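# Place bottles on ledges matching their cap colours

## Task

Put every bottle upright on the wall ledge whose coloured label strip is the same colour as that bottle's cap, with the bottle's entire base resting on that ledge.

## Robot and tools

Robot: two seven-joint arms, left_arm and right_arm, each ending in a two-finger gripper. One opening number drives both fingers of a gripper.

Frame: every position and orientation is in a single scene frame. Its origin is on the z = 0 plane, under the midpoint between the arm bases, which sit 0.70 m above it. +x points forward (the way both arms face), +z points up, and left_arm is on the +y side. Image left and right do not match arm names. In the gripper's own axes, the fingers point along +z and close along y. end_effector_position is the spot between the closed finger pads, just under 1 cm behind the tips. While closing, the tips reach about 17 mm further along +z, mostly while the pads are still more than 70 mm apart. Reported poses can be off by a few centimetres, more at long reach.

The row of 16 numbers, used by both motion tools: left_arm x, y, z, qw, qx, qy, qz, opening, then right_arm in the same order. x, y, z are an absolute gripper position in metres in the scene frame. The quaternion is an absolute orientation, w first. Opening runs from -1 (closed) to +1 (fully open, 0.145 m). A full close needs about 0.5 s. Every row must contain both arms. To keep an arm still, repeat its pose from the last result before it stopped moving, with its wanted opening. To keep a gripper's orientation steady, repeat the same commanded quaternion instead of copying the drifting reported one. Sending 0 as an opening is a real command, so repeat the present opening if it should not change. The controller limits each step's turn to 32 degrees from the measured orientation and may fall short of a target. Large wrist turns can swing the elbow.

execute_actions(actions, cameras): actions is a list of actions. Each action is a list of up to 15 rows, one per 1/30 s step. If fewer rows are given, the last one is held until 15 steps are done. Targets are absolute poses. If any target lies more than 0.6 m from that gripper's position at the action's start, along any of the gripper's current axes, the action is refused for both arms. If the first action fails this check, or any action is malformed, the whole call is refused. An empty list just returns the state and images. cameras picks images: omitted, null or ["all"] gives all, [] gives none, and an unknown name invalidates the call.

move(target, speed, blend, opening_speed, blocking, cameras): target is one 16-number row or a list of up to 15 rows of absolute poses, with no 0.6 m limit. Each gripper travels in a straight line from its Hand target, and all arms finish together. Limits: at least 0.5 s, cut off at 10 s. speed is in m/s, 0.002 to 1.1, default 0.25; turns are capped at twice that in rad/s. Give one value, or one per target. blend is in metres and rounds the corners at intermediate targets; 0 is the default. opening_speed is the opening's rate per second, 0.2 or more. Openings in the first target start at once. Openings in later targets are applied on arrival, after everything has settled. Paths do not avoid objects or the other arm. Grippers lag and overshoot, especially when fast or when the arm is nearly straight. Faster motion and targets set deeper past a contact both hit harder. blocking=false returns after about 0.5 s while the move keeps running, and a new move replaces it. The result adds a move: line. done means within 3 mm and 2 degrees and at rest. off_target, moving, held and fault name the affected arms. limits=paced means the pose was clipped; limits=held means steps were withheld. Neither done nor off_target tells you whether the gripper is touching anything.

wait(seconds, cameras): seconds from 0 to 10. The arms hold their last command and any running move continues. stop(cameras): brakes the running move, which needs room to brake. zoom_image(camera, region): camera is cam_high or cam_low. region is [x0, y0, x1, y1] in pixels of the latest image, at most 504 by 504. read_manual(section): returns licence texts only. finished_scene(scene): ends the current scene for good; give the scene's number.

Result lines: each arm's end_effector_position and end_effector_quat_wxyz. Hand target: where each arm is being driven, which may fall short of what you sent. Tool commands: current opening commands. grip_measured: the measured opening on the -1..1 scale; the last Joint positions entry gives it in metres. Joint velocities can read "within noise". Joint torques include the arm's weight and have offsets and noise; torques 3 and 4 wrap at ±28 N m. execute_actions results also list positions at some steps. MOTOR HOT appears at 85 °C. At 100 °C an OVER-TEMPERATURE FAULT stops that arm for 30-60 s or more. Holding loads, stretching out, or pushing toward unreachable poses heats the motors.

Cameras: cam_high and cam_low, both 896x504, with calibration given (K, distortion, T_world_to_cam). Each camera may be shifted by up to about 2.3 degrees and 9 mm.

Gripping: to hold a bottle, keep commanding an opening well below grip_measured. The further below, the stronger the squeeze, up to about 10 N per pad for objects up to about 11 cm wide. Fast closes squeeze harder.

Avoid: dropping bottles or releasing them while they move; slamming, hard hits or strong pushes; knocking anything out of the work area, which ends the scene. Also avoid collisions or presses between the two arms: the clearance check does not protect gripper against gripper, and closing on the other arm's fingers counts as a press. Loose objects may occasionally be nudged by outside disturbances. Bottles must stay standing on their ledges once released.

Each tool is called after "Emit:" as name([rows], argument=value, ...), one row to a line, values as JSON.

## Session

Emit:
execute_actions(actions=[])

Emit:
zoom_image(camera="cam_high", region=[420, 190, 680, 420])

Emit:
zoom_image(camera="cam_low", region=[320, 120, 620, 400])

Scene clock: 0.00 s.
left_arm: end_effector_position=(+0.2239, +0.1828, +0.6144) grip_measured=+1.00 end_effector_quat_wxyz=(-0.319, +0.395, -0.515, +0.691) | right_arm: end_effector_position=(+0.4009, -0.1655, +0.3728) grip_measured=+1.00 end_effector_quat_wxyz=(+0.260, +0.265, +0.837, +0.401)
Joint positions: left_arm=[-1.106 0.942 0.535 2.339 -0.48 -0.199 -0.367 0.145] | right_arm=[0.583 0.619 -0.841 0.925 -1.182 -0.496 -0.047 0.145]
Joint velocities: within noise
Joint torques (N m): no reading
Motor temperatures (°C): left_arm=[20 21 22 20 21 23 21] | right_arm=[20 22 22 19 20 19 21]
Hand target: left_arm +0.2239, +0.1828, +0.6144; -0.319, +0.395, -0.515, +0.691 | right_arm +0.4009, -0.1655, +0.3728; +0.260, +0.265, +0.837, +0.401
Tool commands: left_gripper/opening=+1.0 right_gripper/opening=+1.0

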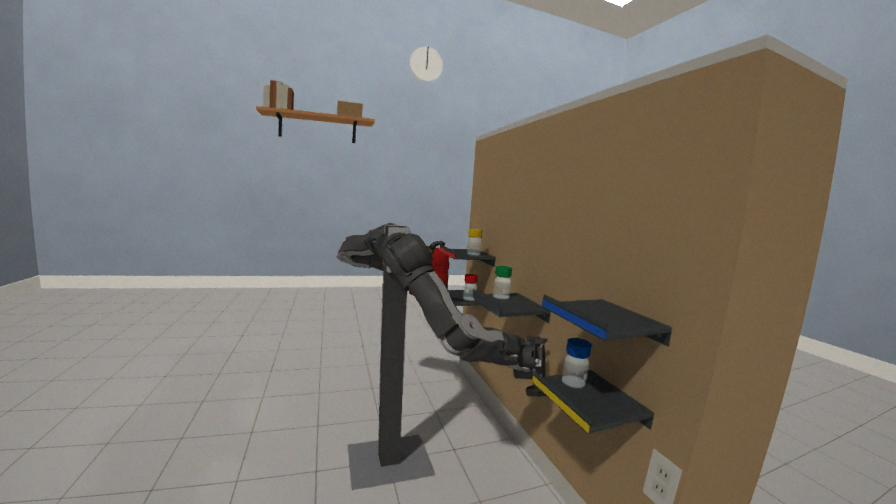

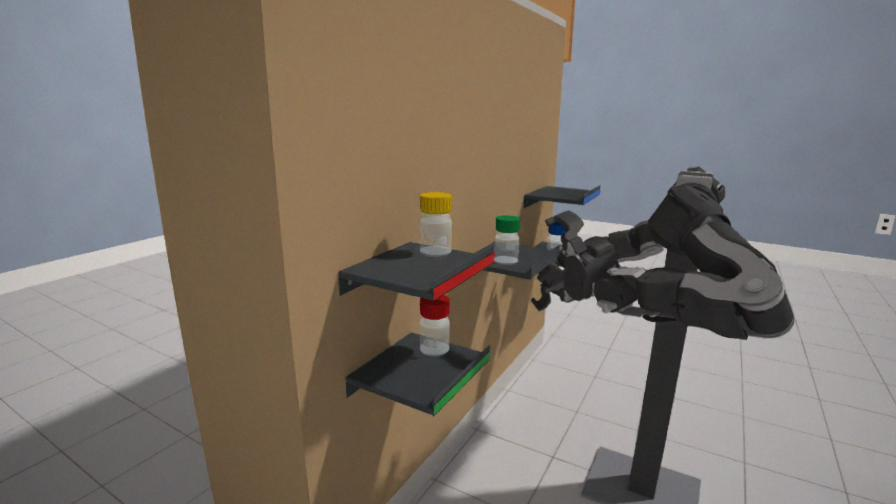

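Scaled by 1.938 from the camera's 896x504 image, which has a finer 1280x720 frame.

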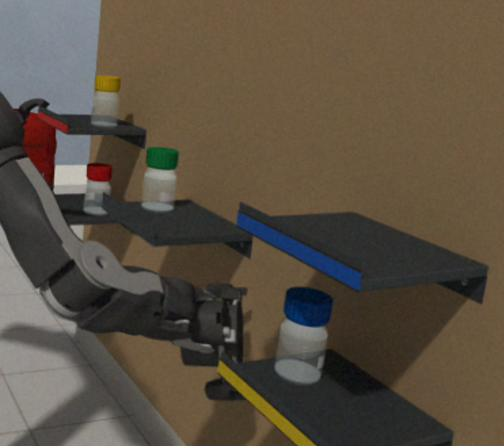

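Scaled by 1.680 from the camera's 896x504 image, which has a finer 1280x720 frame.

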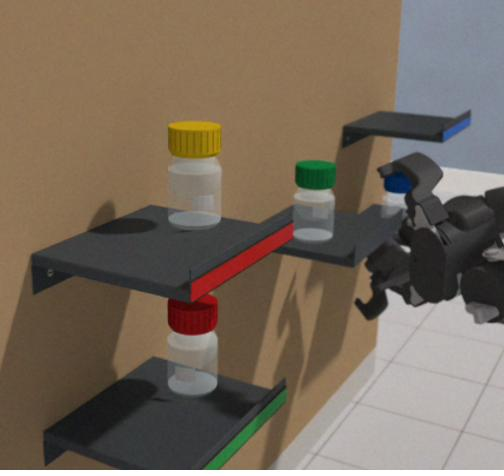

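Emit:
move([
  [0.16,0.30,0.46,0,0.9914,0,0.1305,0.05,0.28,-0.2,0.42,0,0.8192,0,0.5736,0.25],
  [0.02,0.3,0.28,0,0.9914,0,0.1305,0.05,0.265,-0.28,0.487,0,0.7547,0,0.6561,0.25],
  [0.15,0.26,0.2,0,0.9763,0,0.2164,0.05,0.27,-0.357,0.485,0,0.7547,0,0.6561,0.25],
  [0.29,0.22,0.27,0,0.9397,0,0.342,0.05,0.30,-0.357,0.485,0,0.7547,0,0.6561,0.25],
], speed=[0.4,0.3,0.3,0.3])

Emit:
zoom_image(camera="cam_high", region=[480, 250, 680, 450])

Scene clock: 78.40 s.
left_arm: end_effector_position=(+0.2909, +0.2193, +0.2713) grip_measured=+0.05 end_effector_quat_wxyz=(+0.003, +0.939, +0.000, +0.344) | right_arm: end_effector_position=(+0.2998, -0.3568, +0.4871) grip_measured=+0.25 end_effector_quat_wxyz=(+0.000, +0.752, +0.002, +0.659)
Joint positions: left_arm=[0.021 0.506 -0.462 1.196 0.713 0.324 -0.191 0.079] | right_arm=[-0.273 0.482 0.555 1.562 0.484 0.114 0.496 0.094]
Joint velocities: within noise
Joint torques (N m): left_arm=[4.73 2.73 1.01 3.45 0.01 -0.4 0.01] | right_arm=[2.07 5.37 1.61 3.11 0.34 -0.24 -0.08]
Motor temperatures (°C): left_arm=[20 21 23 22 21 23 21] | right_arm=[23 23 22 20 20 19 21]
Hand target: left_arm +0.2901, +0.2202, +0.2701; +0.000, +0.940, +0.000, +0.342 | right_arm +0.3000, -0.3570, +0.4850; +0.000, +0.755, +0.000, +0.656
Off the commanded pose: left_arm 0.002 m, 0 deg | right_arm 0.002 m, 0 deg.
move: done

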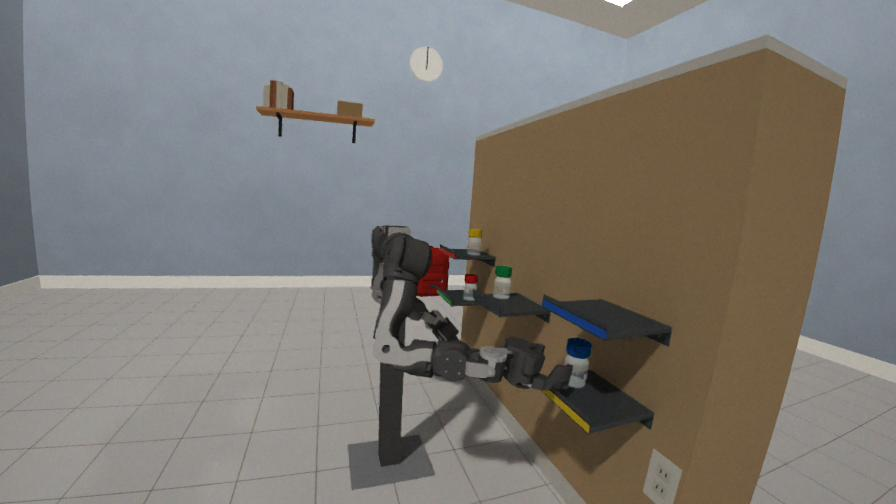

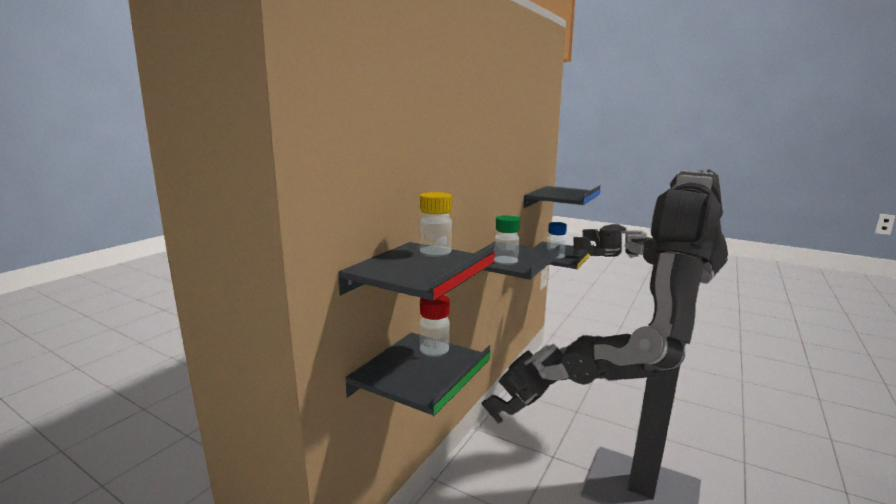

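Scaled by 2.520 from the camera's 896x504 image, which has a finer 1280x720 frame.

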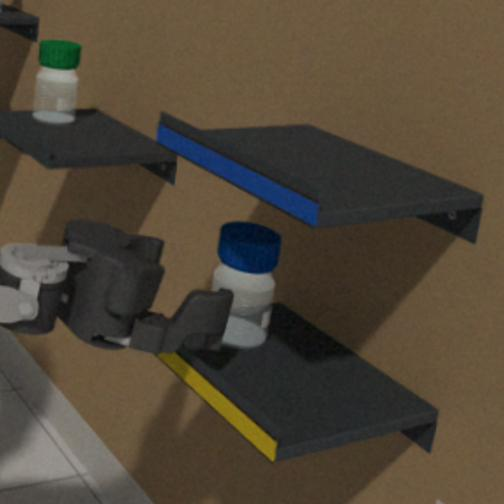

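Emit:
move([
  [0.30,0.21,0.43,0,0.8910,0,0.4540,0.25,0.35,-0.357,0.484,0,0.7547,0,0.6561,0.25],
  [0.28,0.30,0.49,0,0.7547,0,0.6561,0.25,0.41,-0.357,0.483,0,0.7547,0,0.6561,0.25],
  [0.345,0.345,0.491,0,0.7547,0,0.6561,0.25,0.41,-0.357,0.483,0,0.7547,0,0.6561,-0.8],
], speed=[0.2,0.2,0.12], opening_speed=1.0)

Emit:
zoom_image(camera="cam_high", region=[480, 250, 680, 450])

Emit:
zoom_image(camera="cam_low", region=[340, 230, 540, 410])

Scene clock: 110.63 s.
left_arm: end_effector_position=(+0.3461, +0.3457, +0.4949) grip_measured=+0.25 end_effector_quat_wxyz=(-0.002, +0.751, +0.001, +0.661) | right_arm: end_effector_position=(+0.4098, -0.3580, +0.4847) grip_measured=-0.45 end_effector_quat_wxyz=(+0.000, +0.754, -0.001, +0.657)
Joint positions: left_arm=[-0.186 0.858 0.076 1.484 0.859 -0.058 0.111 0.094] | right_arm=[0.292 0.511 0.29 1.087 0.314 0.096 0.465 0.042]
Joint velocities: within noise
Joint torques (N m): left_arm=[3.39 6.29 1.8 2.85 0.25 -0.54 0.23] | right_arm=[4.79 4.89 0.84 3.43 0.33 -0.46 0.01]
Motor temperatures (°C): left_arm=[21 22 23 22 21 23 21] | right_arm=[22 23 22 20 20 19 21]
Hand target: left_arm +0.3449, +0.3450, +0.4910; +0.000, +0.755, +0.000, +0.656 | right_arm +0.4100, -0.3570, +0.4830; +0.000, +0.755, +0.000, +0.656
Off the commanded pose: left_arm 0.004 m, 1 deg | right_arm 0.002 m, 0 deg.
move: off_target (left_arm)

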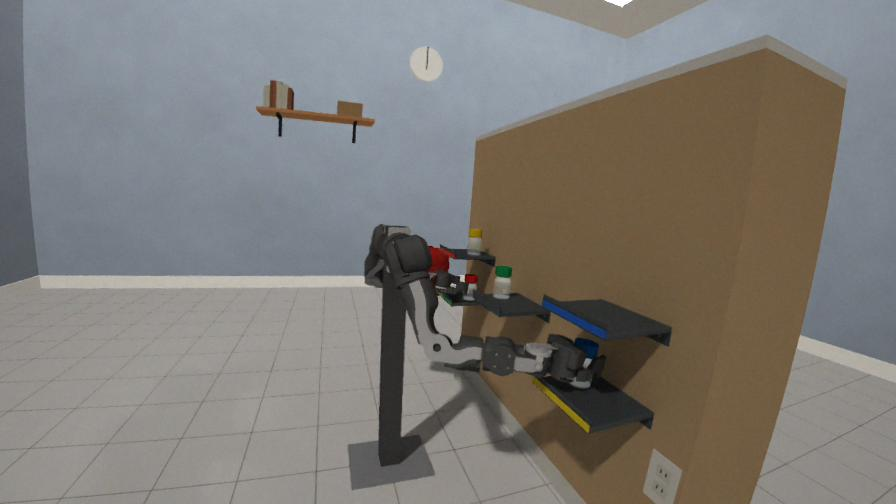

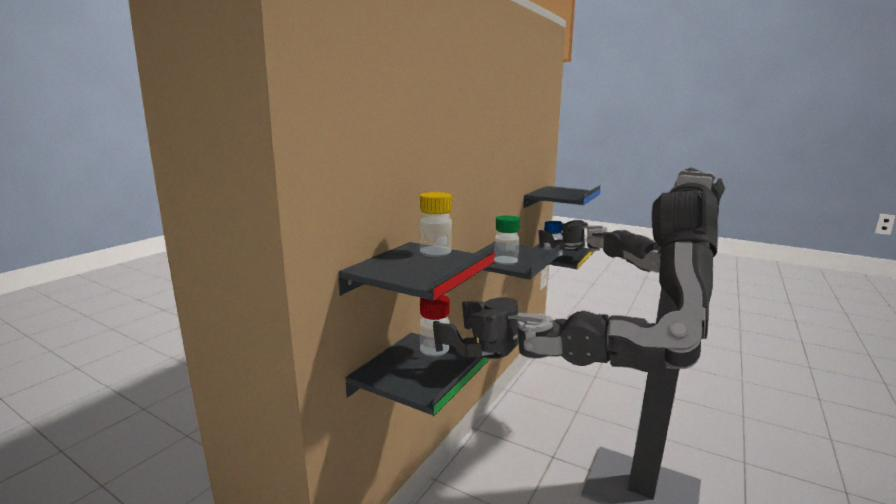

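Scaled by 2.520 from the camera's 896x504 image, which has a finer 1280x720 frame.

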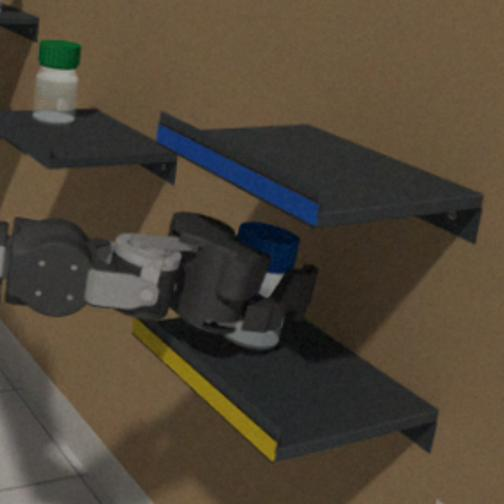

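Scaled by 2.520 from the camera's 896x504 image, which has a finer 1280x720 frame.

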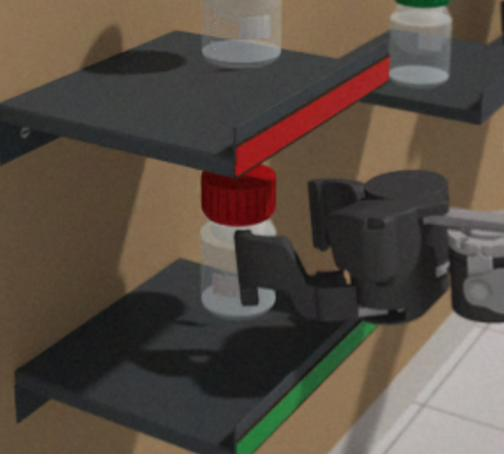

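Emit:
move([
  [0.405,0.345,0.490,0,0.7547,0,0.6561,0.25,0.41,-0.357,0.498,0,0.7547,0,0.6561,-0.8],
  [0.405,0.345,0.490,0,0.7547,0,0.6561,-0.8,0.41,-0.357,0.512,0,0.7547,0,0.6561,-0.8],
  [0.405,0.345,0.518,0,0.7547,0,0.6561,-0.8,0.37,-0.357,0.52,0,0.7547,0,0.6561,-0.8],
  [0.28,0.345,0.522,0,0.7547,0,0.6561,-0.8,0.27,-0.36,0.525,0,0.7547,0,0.6561,-0.8],
  [0.27,0.37,0.57,0,0.7547,0,0.6561,-0.8,0.27,-0.38,0.57,0,0.7547,0,0.6561,-0.8],
], speed=[0.1,0.1,0.08,0.12,0.15], opening_speed=1.0)

Emit:
zoom_image(camera="cam_high", region=[480, 250, 680, 450])

Emit:
zoom_image(camera="cam_low", region=[340, 200, 560, 410])

Scene clock: 139.00 s.
left_arm: end_effector_position=(+0.2696, +0.3718, +0.5690) grip_measured=-0.55 end_effector_quat_wxyz=(-0.003, +0.756, +0.002, +0.654) | right_arm: end_effector_position=(+0.2697, -0.3817, +0.5692) grip_measured=-0.45 end_effector_quat_wxyz=(+0.004, +0.756, -0.001, +0.654)
Joint positions: left_arm=[-0.8 0.868 0.766 1.841 1.042 0.118 0.225 0.034] | right_arm=[-0.346 0.56 0.862 1.794 0.576 0.456 0.597 0.042]
Joint velocities: within noise
Joint torques (N m): left_arm=[1.57 4.87 2.59 3.52 0.34 -0.73 0.2] | right_arm=[1.6 5.55 2.47 3.56 0.59 -0.39 0.19]
Motor temperatures (°C): left_arm=[21 23 23 22 21 24 21] | right_arm=[22 23 22 20 20 20 21]
Hand target: left_arm +0.2700, +0.3700, +0.5700; +0.000, +0.755, +0.000, +0.656 | right_arm +0.2700, -0.3800, +0.5701; +0.000, +0.755, +0.000, +0.656
Off the commanded pose: left_arm 0.002 m, 1 deg | right_arm 0.002 m, 1 deg.
move: done; target 2's new opening was sent with left_arm's hand 0.005 m and 1 deg from that target

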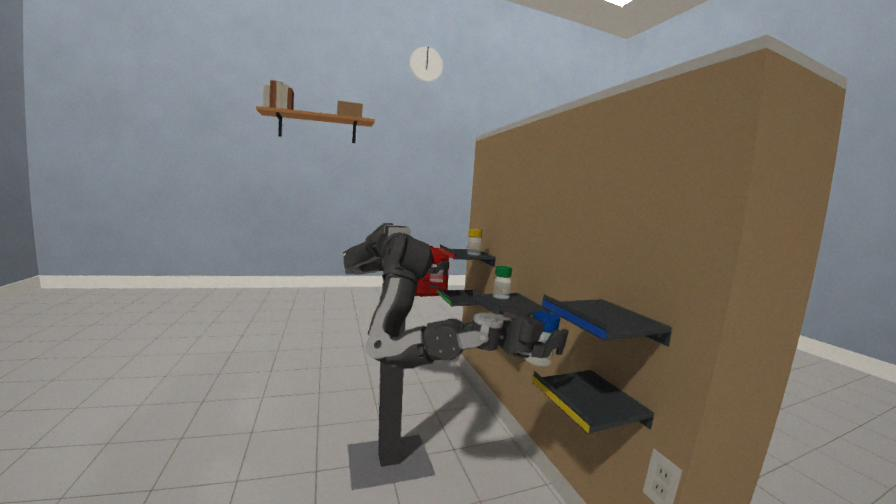

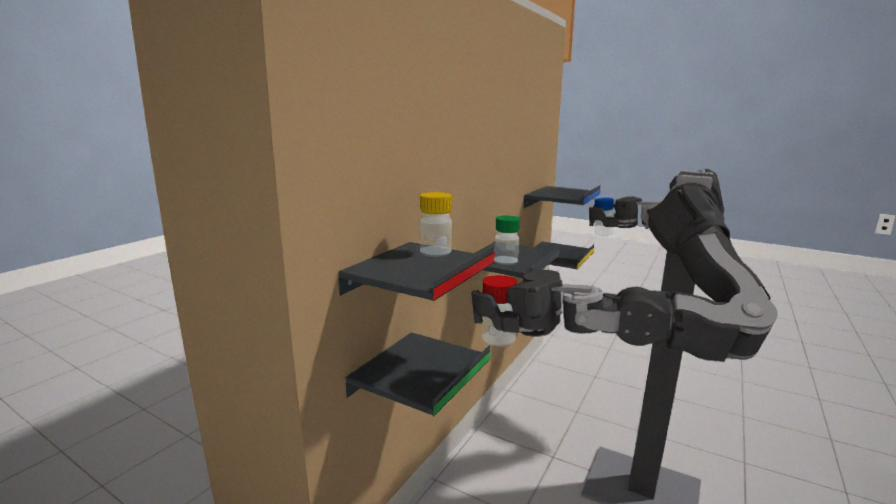

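Scaled by 2.520 from the camera's 896x504 image, which has a finer 1280x720 frame.

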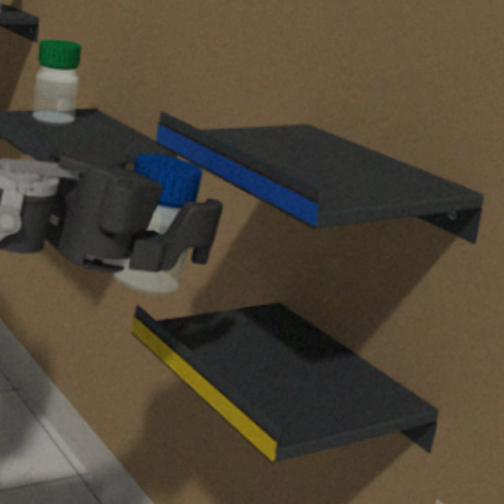

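Scaled by 2.291 from the camera's 896x504 image, which has a finer 1280x720 frame.

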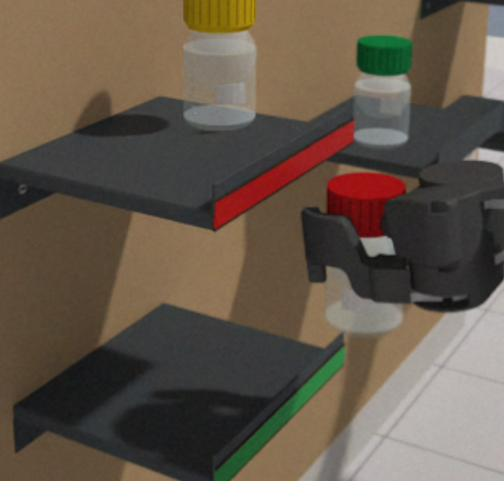

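Emit:
move([
  [0.265,0.42,0.66,0,0.7547,0,0.6561,-0.8,0.265,-0.40,0.66,0,0.7547,0,0.6561,-0.8],
  [0.275,0.448,0.738,0,0.7547,0,0.6561,-0.8,0.275,-0.42,0.738,0,0.7547,0,0.6561,-0.8],
  [0.35,0.448,0.738,0,0.7547,0,0.6561,-0.8,0.35,-0.42,0.738,0,0.7547,0,0.6561,-0.8],
], speed=[0.15,0.15,0.12])

Emit:
zoom_image(camera="cam_high", region=[500, 200, 690, 352])

Emit:
zoom_image(camera="cam_low", region=[330, 160, 550, 320])

Scene clock: 153.90 s.
left_arm: end_effector_position=(+0.3505, +0.4464, +0.7379) grip_measured=-0.55 end_effector_quat_wxyz=(+0.001, +0.757, -0.003, +0.654) | right_arm: end_effector_position=(+0.3498, -0.4190, +0.7373) grip_measured=-0.45 end_effector_quat_wxyz=(-0.001, +0.757, +0.002, +0.653)
Joint positions: left_arm=[-0.9 1.556 1.239 1.236 1.386 0.451 0.396 0.034] | right_arm=[-0.521 1.502 0.908 1.407 1.4 0.512 0.256 0.042]
Joint velocities: within noise
Joint torques (N m): left_arm=[4.34 5.42 3.04 0.66 0.43 -0.85 -0.02] | right_arm=[3.13 7.58 3.99 0.65 0.35 -0.76 -0.16]
Motor temperatures (°C): left_arm=[21 23 24 22 21 24 21] | right_arm=[22 24 22 20 20 20 21]
Hand target: left_arm +0.3500, +0.4480, +0.7380; +0.000, +0.755, +0.000, +0.656 | right_arm +0.3500, -0.4200, +0.7381; +0.000, +0.755, +0.000, +0.656
Off the commanded pose: left_arm 0.002 m, 1 deg | right_arm 0.001 m, 1 deg.
move: done

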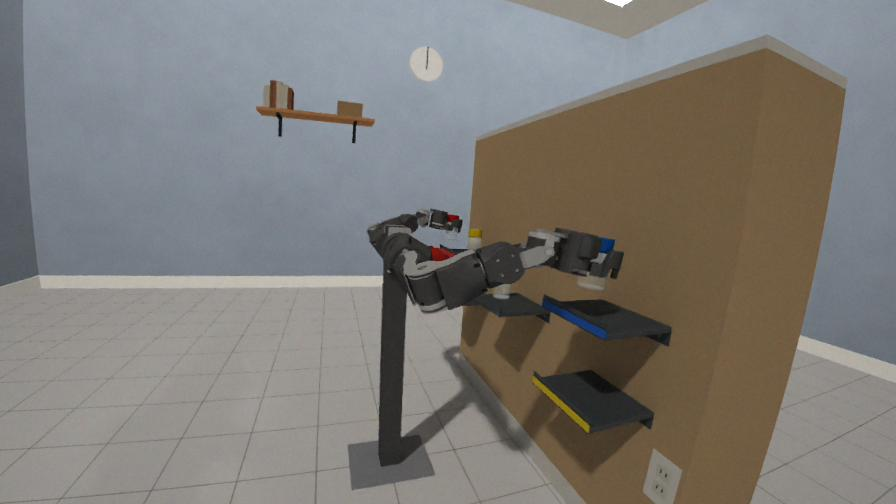

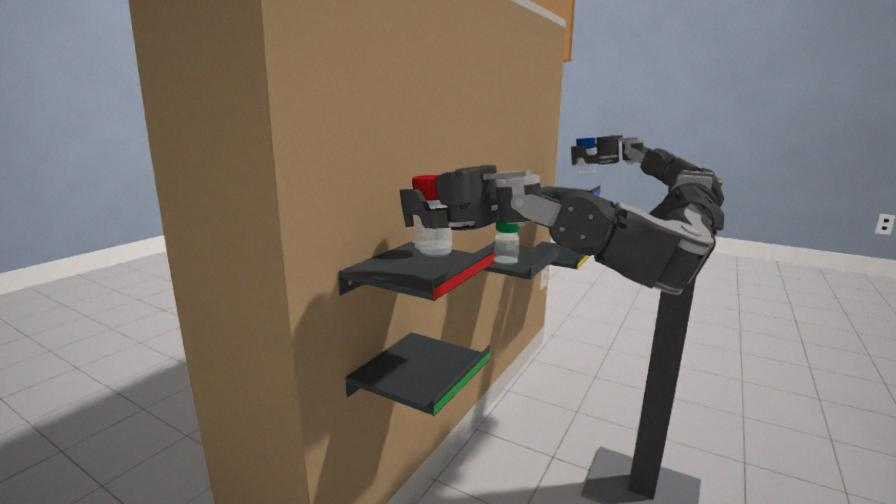

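Scaled by 2.653 from the camera's 896x504 image, which has a finer 1280x720 frame.

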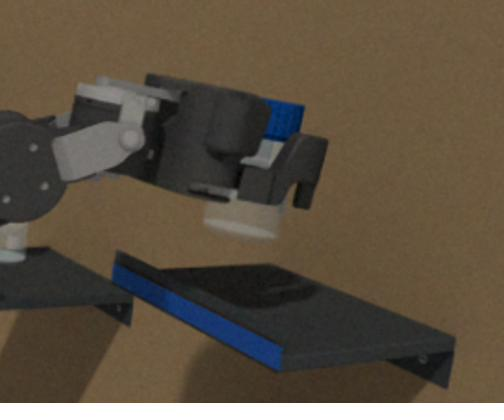

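Scaled by 2.291 from the camera's 896x504 image, which has a finer 1280x720 frame.

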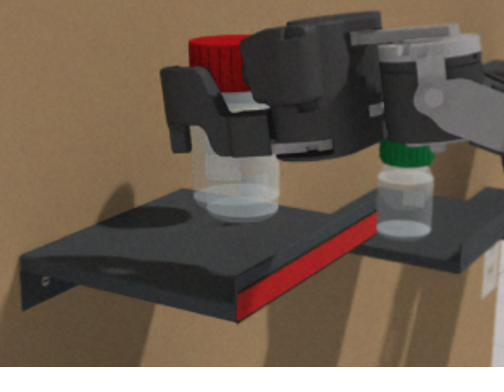

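Emit:
move([
  [0.41,0.449,0.737,0,0.7547,0,0.6561,-0.8,0.41,-0.42,0.737,0,0.7547,0,0.6561,-0.8],
  [0.41,0.449,0.706,0,0.7547,0,0.6561,-0.8,0.41,-0.42,0.706,0,0.7547,0,0.6561,-0.8],
  [0.41,0.449,0.683,0,0.7547,0,0.6561,-0.8,0.41,-0.42,0.684,0,0.7547,0,0.6561,-0.8],
], speed=[0.12,0.08,0.03])

Emit:
zoom_image(camera="cam_high", region=[500, 200, 690, 352])

Emit:
zoom_image(camera="cam_low", region=[330, 160, 550, 320])

Scene clock: 166.50 s.
left_arm: end_effector_position=(+0.4108, +0.4478, +0.6882) grip_measured=-0.55 end_effector_quat_wxyz=(+0.002, +0.749, -0.002, +0.662) | right_arm: end_effector_position=(+0.4100, -0.4196, +0.6847) grip_measured=-0.47 end_effector_quat_wxyz=(+0.006, +0.760, +0.009, +0.650)
Joint positions: left_arm=[-1.335 1.8 1.304 0.964 1.588 0.113 0.394 0.034] | right_arm=[-1.31 1.754 1.31 1.159 1.559 0.161 0.244 0.04]
Joint velocities: within noise
Joint torques (N m): left_arm=[4.71 1.89 2.76 0.36 0.28 -0.37 -0.06] | right_arm=[4.36 1.99 3.77 0.29 0.32 -0.74 -0.09]
Motor temperatures (°C): left_arm=[21 23 24 21 21 24 21] | right_arm=[22 24 23 20 20 20 21]
Hand target: left_arm +0.4099, +0.4491, +0.6830; +0.000, +0.755, +0.000, +0.656 | right_arm +0.4098, -0.4201, +0.6842; +0.007, +0.758, +0.009, +0.652
Off the commanded pose: left_arm 0.005 m, 1 deg | right_arm 0.001 m, 2 deg.
joint read past its limit (left arm) — joint 5 (forearm roll), upper limit.
joint sent to its limit (left arm) — joint 5 (forearm roll), upper limit. The joint targets still meet the commanded pose.
joint sent to its limit (right arm) — joint 1 (shoulder pitch), lower limit; joint 5 (forearm roll), upper limit. The joint targets still meet the commanded pose.
move: off_target (left_arm)

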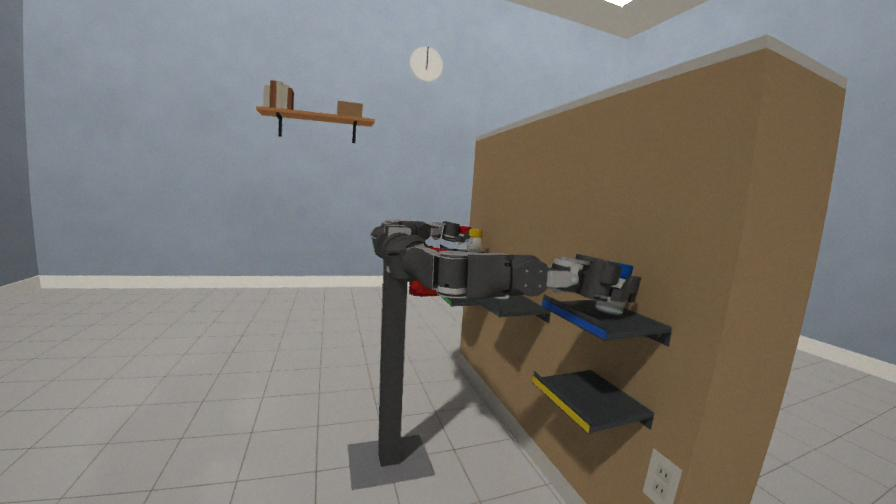

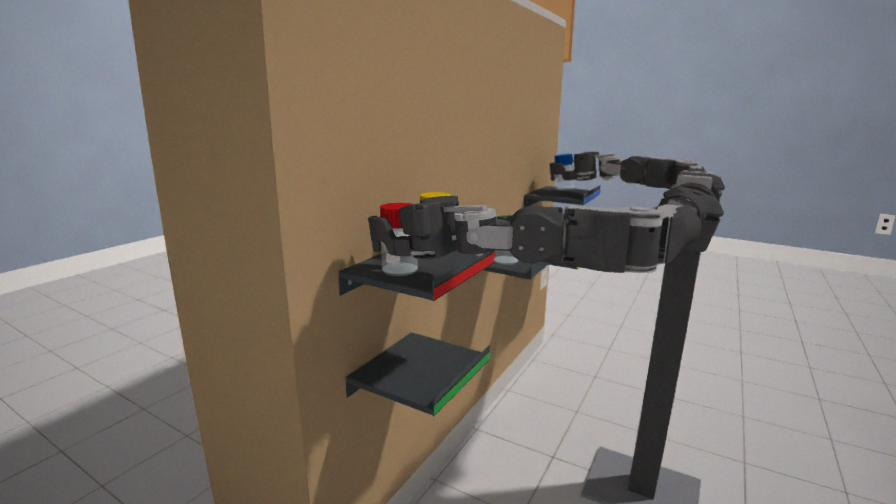

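Scaled by 2.653 from the camera's 896x504 image, which has a finer 1280x720 frame.

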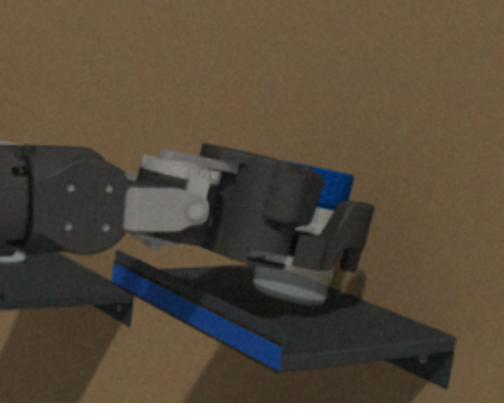

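Scaled by 2.291 from the camera's 896x504 image, which has a finer 1280x720 frame.

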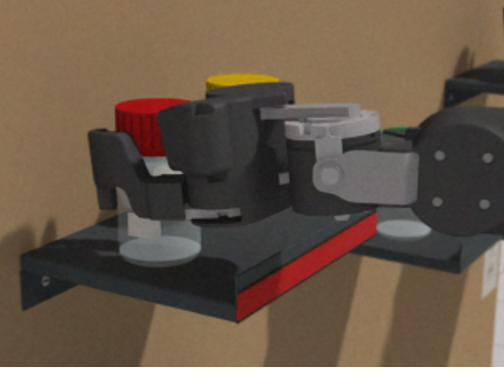

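Emit:
move([
  [0.41,0.449,0.687,0,0.7500,0,0.6614,-0.8,0.41,-0.42,0.672,0,0.7547,0,0.6561,-0.8],
  [0.41,0.449,0.687,0,0.7500,0,0.6614,0.05,0.41,-0.42,0.672,0,0.7547,0,0.6561,-0.8],
], speed=[0.03,0.03], opening_speed=1.0)

Emit:
zoom_image(camera="cam_high", region=[500, 200, 690, 352])

Scene clock: 179.20 s.
left_arm: end_effector_position=(+0.4106, +0.4480, +0.6886) grip_measured=+0.05 end_effector_quat_wxyz=(+0.002, +0.749, -0.002, +0.663) | right_arm: end_effector_position=(+0.4101, -0.4195, +0.6764) grip_measured=-0.48 end_effector_quat_wxyz=(+0.012, +0.758, +0.016, +0.652)
Joint positions: left_arm=[-1.337 1.799 1.308 0.966 1.588 0.113 0.391 0.079] | right_arm=[-1.31 1.754 1.263 1.161 1.561 0.108 0.244 0.039]
Joint velocities: within noise
Joint torques (N m): left_arm=[5.53 1.89 3.48 0.31 0.29 -0.53 -0.02] | right_arm=[4.31 2.44 2.69 0.32 0.24 -0.39 -0.17]
Motor temperatures (°C): left_arm=[22 23 24 21 21 24 21] | right_arm=[22 24 23 20 20 20 21]
Hand target: left_arm +0.4100, +0.4490, +0.6870; +0.000, +0.750, +0.000, +0.661 | right_arm +0.4098, -0.4200, +0.6721; +0.014, +0.762, +0.016, +0.647
Off the commanded pose: left_arm 0.002 m, 0 deg | right_arm 0.004 m, 2 deg.
joint read past its limit (left arm) — joint 5 (forearm roll), upper limit.
joint read past its limit (right arm) — joint 5 (forearm roll), upper limit.
joint sent to its limit (left arm) — joint 5 (forearm roll), upper limit. The joint targets still meet the commanded pose.
joint sent to its limit (right arm) — joint 1 (shoulder pitch), lower limit; joint 5 (forearm roll), upper limit. The joint targets are off in orientation, not in position.
move: off_target (right_arm)

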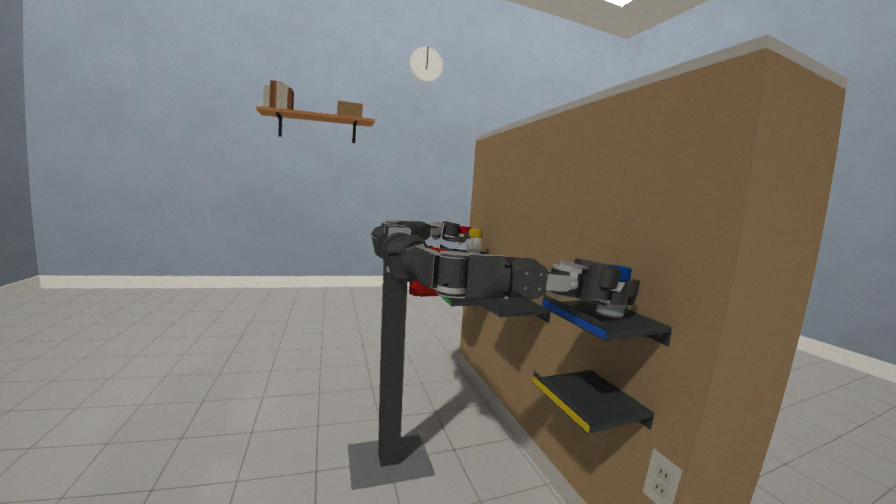

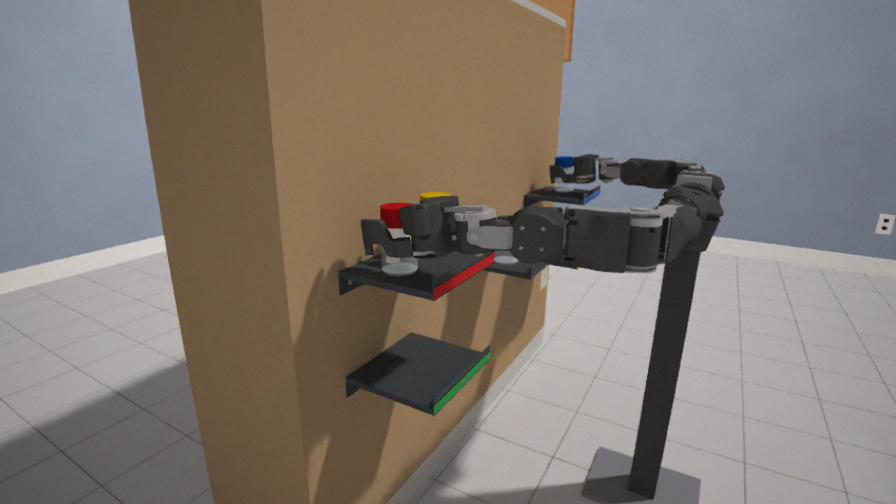

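Scaled by 2.653 from the camera's 896x504 image, which has a finer 1280x720 frame.

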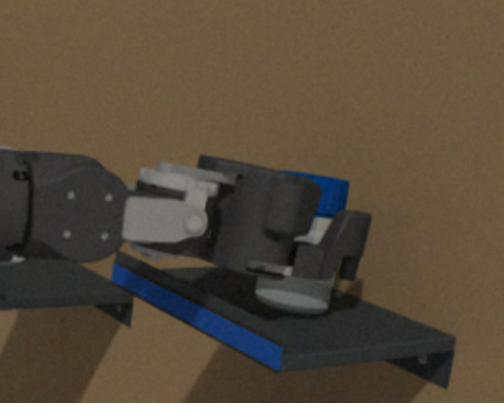

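Emit:
move([
  [0.37,0.449,0.688,0,0.7500,0,0.6614,0.05,0.41,-0.42,0.6755,0.012,0.758,0.016,0.652,-0.8],
  [0.33,0.449,0.69,0,0.7500,0,0.6614,0.05,0.41,-0.42,0.6755,0.012,0.758,0.016,0.652,0.3],
  [0.275,0.44,0.695,0,0.7500,0,0.6614,0.05,0.35,-0.42,0.678,0.006,0.756,0.008,0.654,0.3],
  [0.28,0.335,0.69,0,0.7500,0,0.6614,0.25,0.28,-0.42,0.68,0,0.7547,0,0.6561,0.3],
  [0.285,0.23,0.66,0,0.7500,0,0.6614,0.25,0.26,-0.40,0.62,0,0.7547,0,0.6561,0.3],
], speed=[0.1,0.1,0.12,0.2,0.2], opening_speed=1.0)

Emit:
zoom_image(camera="cam_high", region=[430, 200, 690, 400])

Emit:
zoom_image(camera="cam_low", region=[330, 160, 580, 340])

Scene clock: 201.13 s.
left_arm: end_effector_position=(+0.2858, +0.2291, +0.6615) grip_measured=+0.25 end_effector_quat_wxyz=(+0.022, +0.749, -0.020, +0.662) | right_arm: end_effector_position=(+0.2599, -0.3997, +0.6207) grip_measured=+0.30 end_effector_quat_wxyz=(-0.002, +0.755, +0.001, +0.656)
Joint positions: left_arm=[-1.229 1.328 1.162 2.432 1.532 0.11 -0.58 0.094] | right_arm=[-1.208 1.013 1.157 1.801 1.326 0.08 0.286 0.098]
Joint velocities: within noise
Joint torques (N m): left_arm=[1.75 1.75 1.62 0.66 -0.19 -0.64 -0.04] | right_arm=[0.44 2.84 3.66 1.37 0.23 -0.52 -0.14]
Motor temperatures (°C): left_arm=[22 22 25 21 21 24 21] | right_arm=[22 23 23 19 20 20 21]
Hand target: left_arm +0.2857, +0.2305, +0.6599; +0.020, +0.750, -0.017, +0.661 | right_arm +0.2600, -0.3999, +0.6200; +0.000, +0.755, +0.000, +0.656
Off the commanded pose: left_arm 0.002 m, 3 deg | right_arm 0.001 m, 0 deg.
joint read past its limit (left arm) — joint 4 (elbow), upper limit, where the elbow is as bent as it goes.
joint sent to its limit (left arm) — joint 4 (elbow), upper limit, where the elbow is as bent as it goes. The joint targets are off in orientation, not in position.
move: off_target (left_arm)

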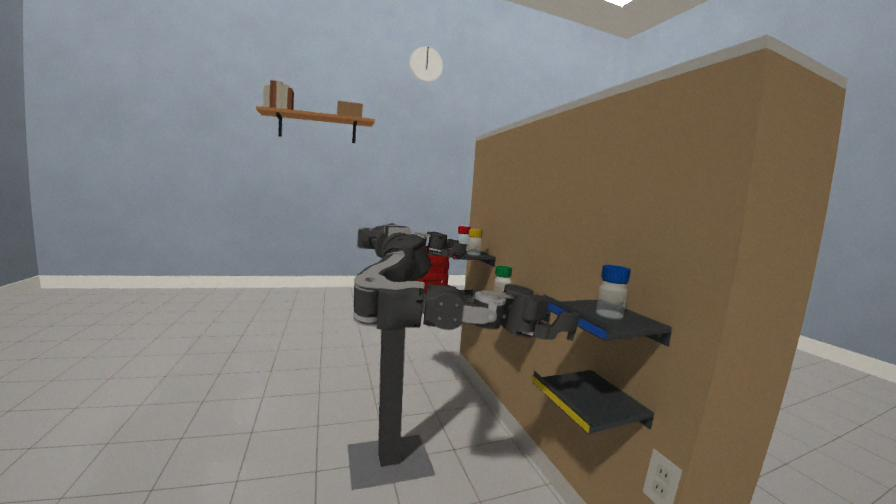

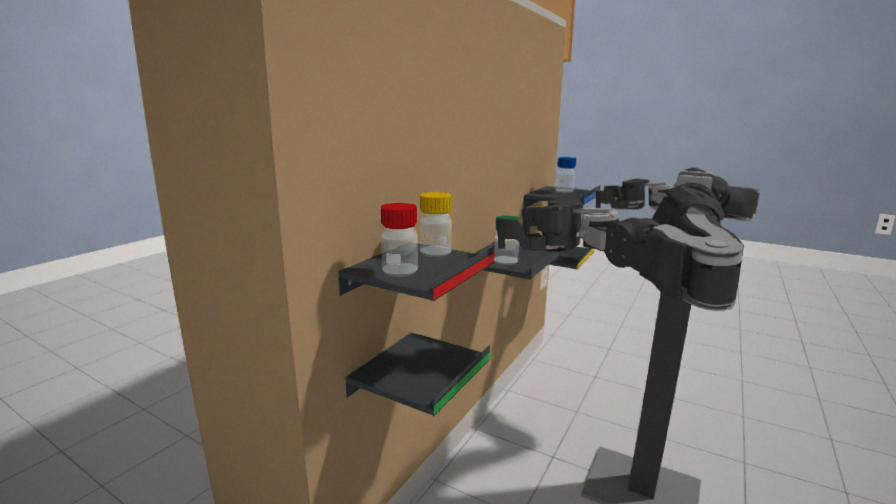

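Scaled by 1.938 from the camera's 896x504 image, which has a finer 1280x720 frame.

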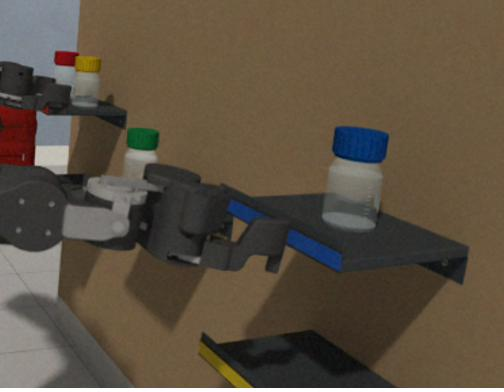

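Scaled by 2.016 from the camera's 896x504 image, which has a finer 1280x720 frame.

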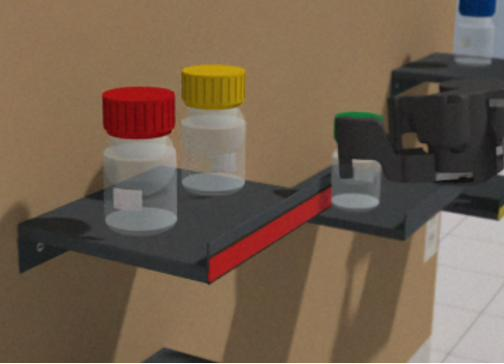

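Emit:
move([
  [0.285,0.21,0.71,0,0.7500,0,0.6614,0.25,0.2,-0.37,0.5,0,0.829,0,0.559,0.3],
  [0.29,0.10,0.68,0,0.7500,0,0.6614,0.25,0.10,-0.36,0.38,0,0.9914,0,0.1305,0.3],
  [0.30,0.036,0.66,0,0.7547,0,0.6561,0.25,0.02,-0.3,0.28,0,0.9914,0,0.1305,0.3],
  [0.30,0.036,0.582,0,0.7547,0,0.6561,0.25,0.15,-0.26,0.2,0,0.9763,0,0.2164,0.3],
  [0.35,0.036,0.577,0,0.7547,0,0.6561,0.25,0.28,-0.25,0.27,0,0.9397,0,0.342,0.3],
], speed=[0.3,0.3,0.3,0.25,0.2])

Emit:
zoom_image(camera="cam_low", region=[400, 160, 650, 340])

Scene clock: 224.50 s.
left_arm: end_effector_position=(+0.3493, +0.0368, +0.5777) grip_measured=+0.25 end_effector_quat_wxyz=(-0.002, +0.754, +0.000, +0.657) | right_arm: end_effector_position=(+0.2803, -0.2504, +0.2707) grip_measured=+0.30 end_effector_quat_wxyz=(-0.002, +0.939, +0.000, +0.344)
Joint positions: left_arm=[0.606 0.34 -1.049 1.968 0.875 0.395 -1.275 0.094] | right_arm=[-0.059 0.484 -0.248 1.178 0.549 0.35 -0.022 0.098]
Joint velocities: within noise
Joint torques (N m): left_arm=[6.9 -1.02 1.88 3.06 -0.29 -0.34 0.23] | right_arm=[3.15 3.13 1.29 3.19 0.08 -0.2 -0.1]
Motor temperatures (°C): left_arm=[21 22 24 21 21 24 21] | right_arm=[21 23 23 19 20 20 21]
Hand target: left_arm +0.3499, +0.0360, +0.5769; +0.000, +0.755, +0.000, +0.656 | right_arm +0.2799, -0.2500, +0.2700; +0.000, +0.940, +0.000, +0.342
Off the commanded pose: left_arm 0.001 m, 0 deg | right_arm 0.001 m, 0 deg.
move: done

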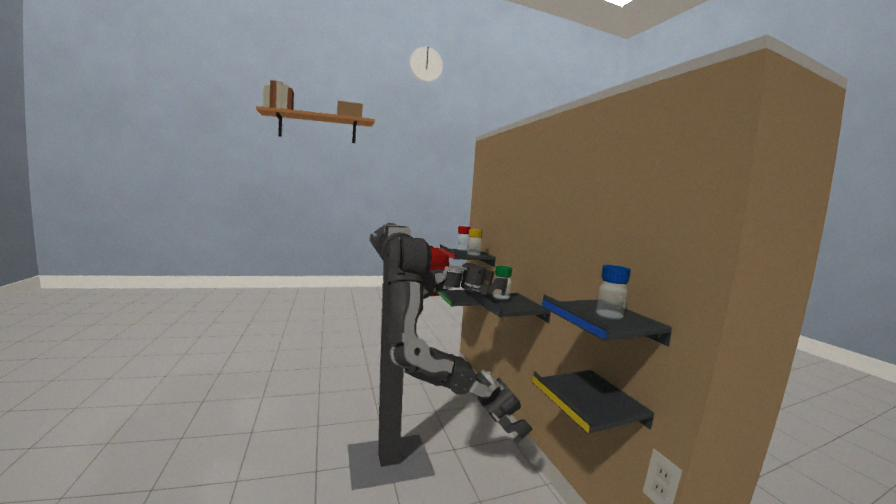

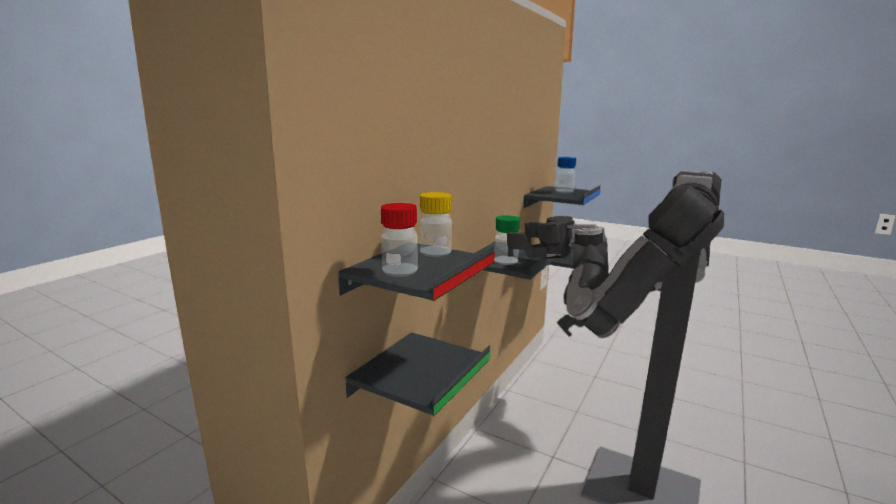

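Scaled by 2.016 from the camera's 896x504 image, which has a finer 1280x720 frame.

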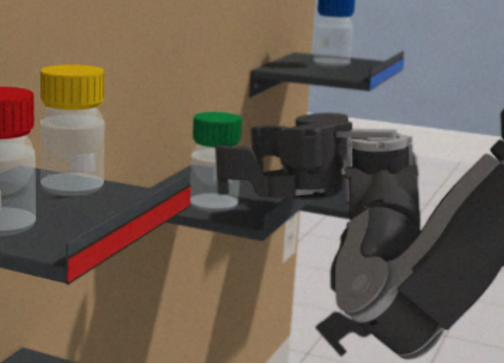

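Emit:
move([
  [0.408,0.036,0.576,0,0.7547,0,0.6561,0.25,0.28,-0.25,0.27,0,0.9397,0,0.342,0.3],
  [0.408,0.036,0.576,0,0.7547,0,0.6561,-0.8,0.28,-0.25,0.27,0,0.9397,0,0.342,0.3],
  [0.408,0.036,0.605,0,0.7547,0,0.6561,-0.8,0.28,-0.25,0.27,0,0.9397,0,0.342,0.3],
  [0.295,0.05,0.605,0,0.7547,0,0.6561,-0.8,0.28,-0.25,0.27,0,0.9397,0,0.342,0.3],
  [0.29,0.17,0.575,0,0.7547,0,0.6561,-0.8,0.28,-0.25,0.27,0,0.9397,0,0.342,0.3],
], speed=[0.1,0.1,0.08,0.12,0.15], opening_speed=1.0)

Emit:
zoom_image(camera="cam_low", region=[400, 160, 650, 340])

Scene clock: 246.67 s.
left_arm: end_effector_position=(+0.2894, +0.1711, +0.5736) grip_measured=-0.55 end_effector_quat_wxyz=(-0.004, +0.757, -0.001, +0.653) | right_arm: end_effector_position=(+0.2803, -0.2504, +0.2707) grip_measured=+0.30 end_effector_quat_wxyz=(-0.001, +0.939, +0.000, +0.344)
Joint positions: left_arm=[0.234 1.174 -0.824 2.377 1.022 0.004 -1.044 0.034] | right_arm=[-0.059 0.484 -0.248 1.178 0.548 0.35 -0.022 0.098]
Joint velocities: within noise
Joint torques (N m): left_arm=[4.15 3.05 2.1 3.3 -0.45 -0.58 0.23] | right_arm=[3.07 3.1 1.43 3.14 0.07 -0.21 -0.1]
Motor temperatures (°C): left_arm=[23 22 24 21 22 24 21] | right_arm=[22 23 22 20 20 20 21]
Hand target: left_arm +0.2900, +0.1701, +0.5750; +0.000, +0.755, +0.000, +0.656 | right_arm +0.2799, -0.2500, +0.2700; +0.000, +0.940, +0.000, +0.342
Off the commanded pose: left_arm 0.002 m, 1 deg | right_arm 0.001 m, 0 deg.
move: done

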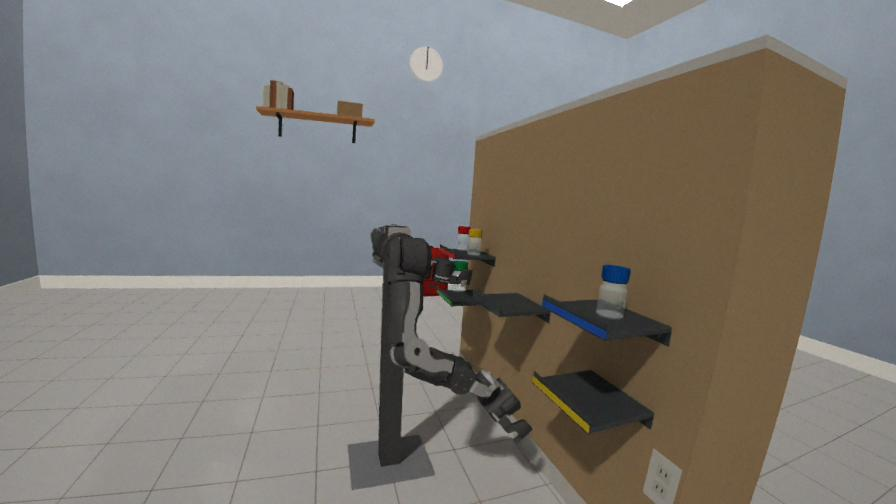

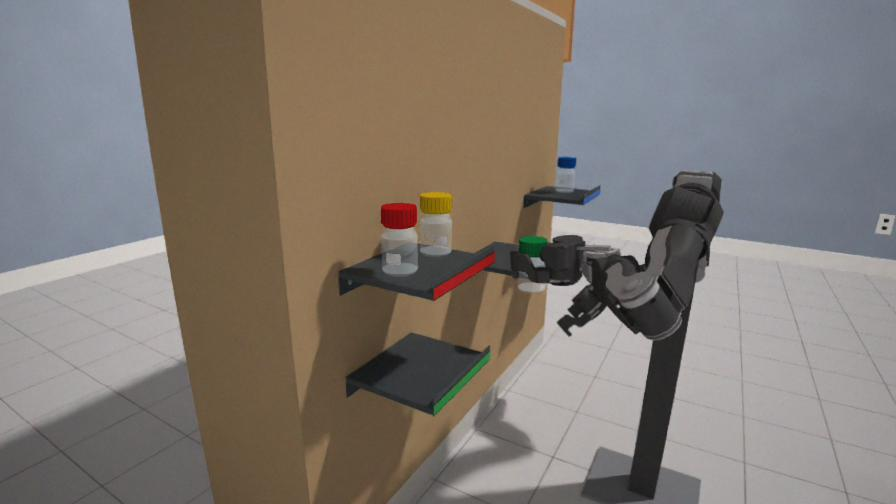

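Scaled by 2.016 from the camera's 896x504 image, which has a finer 1280x720 frame.

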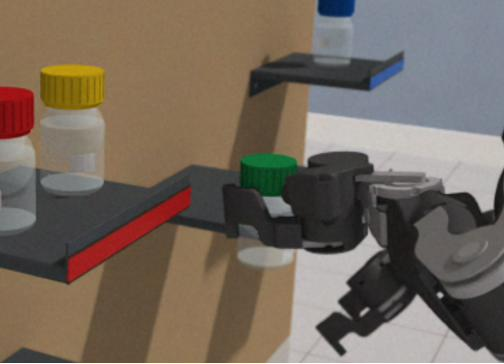

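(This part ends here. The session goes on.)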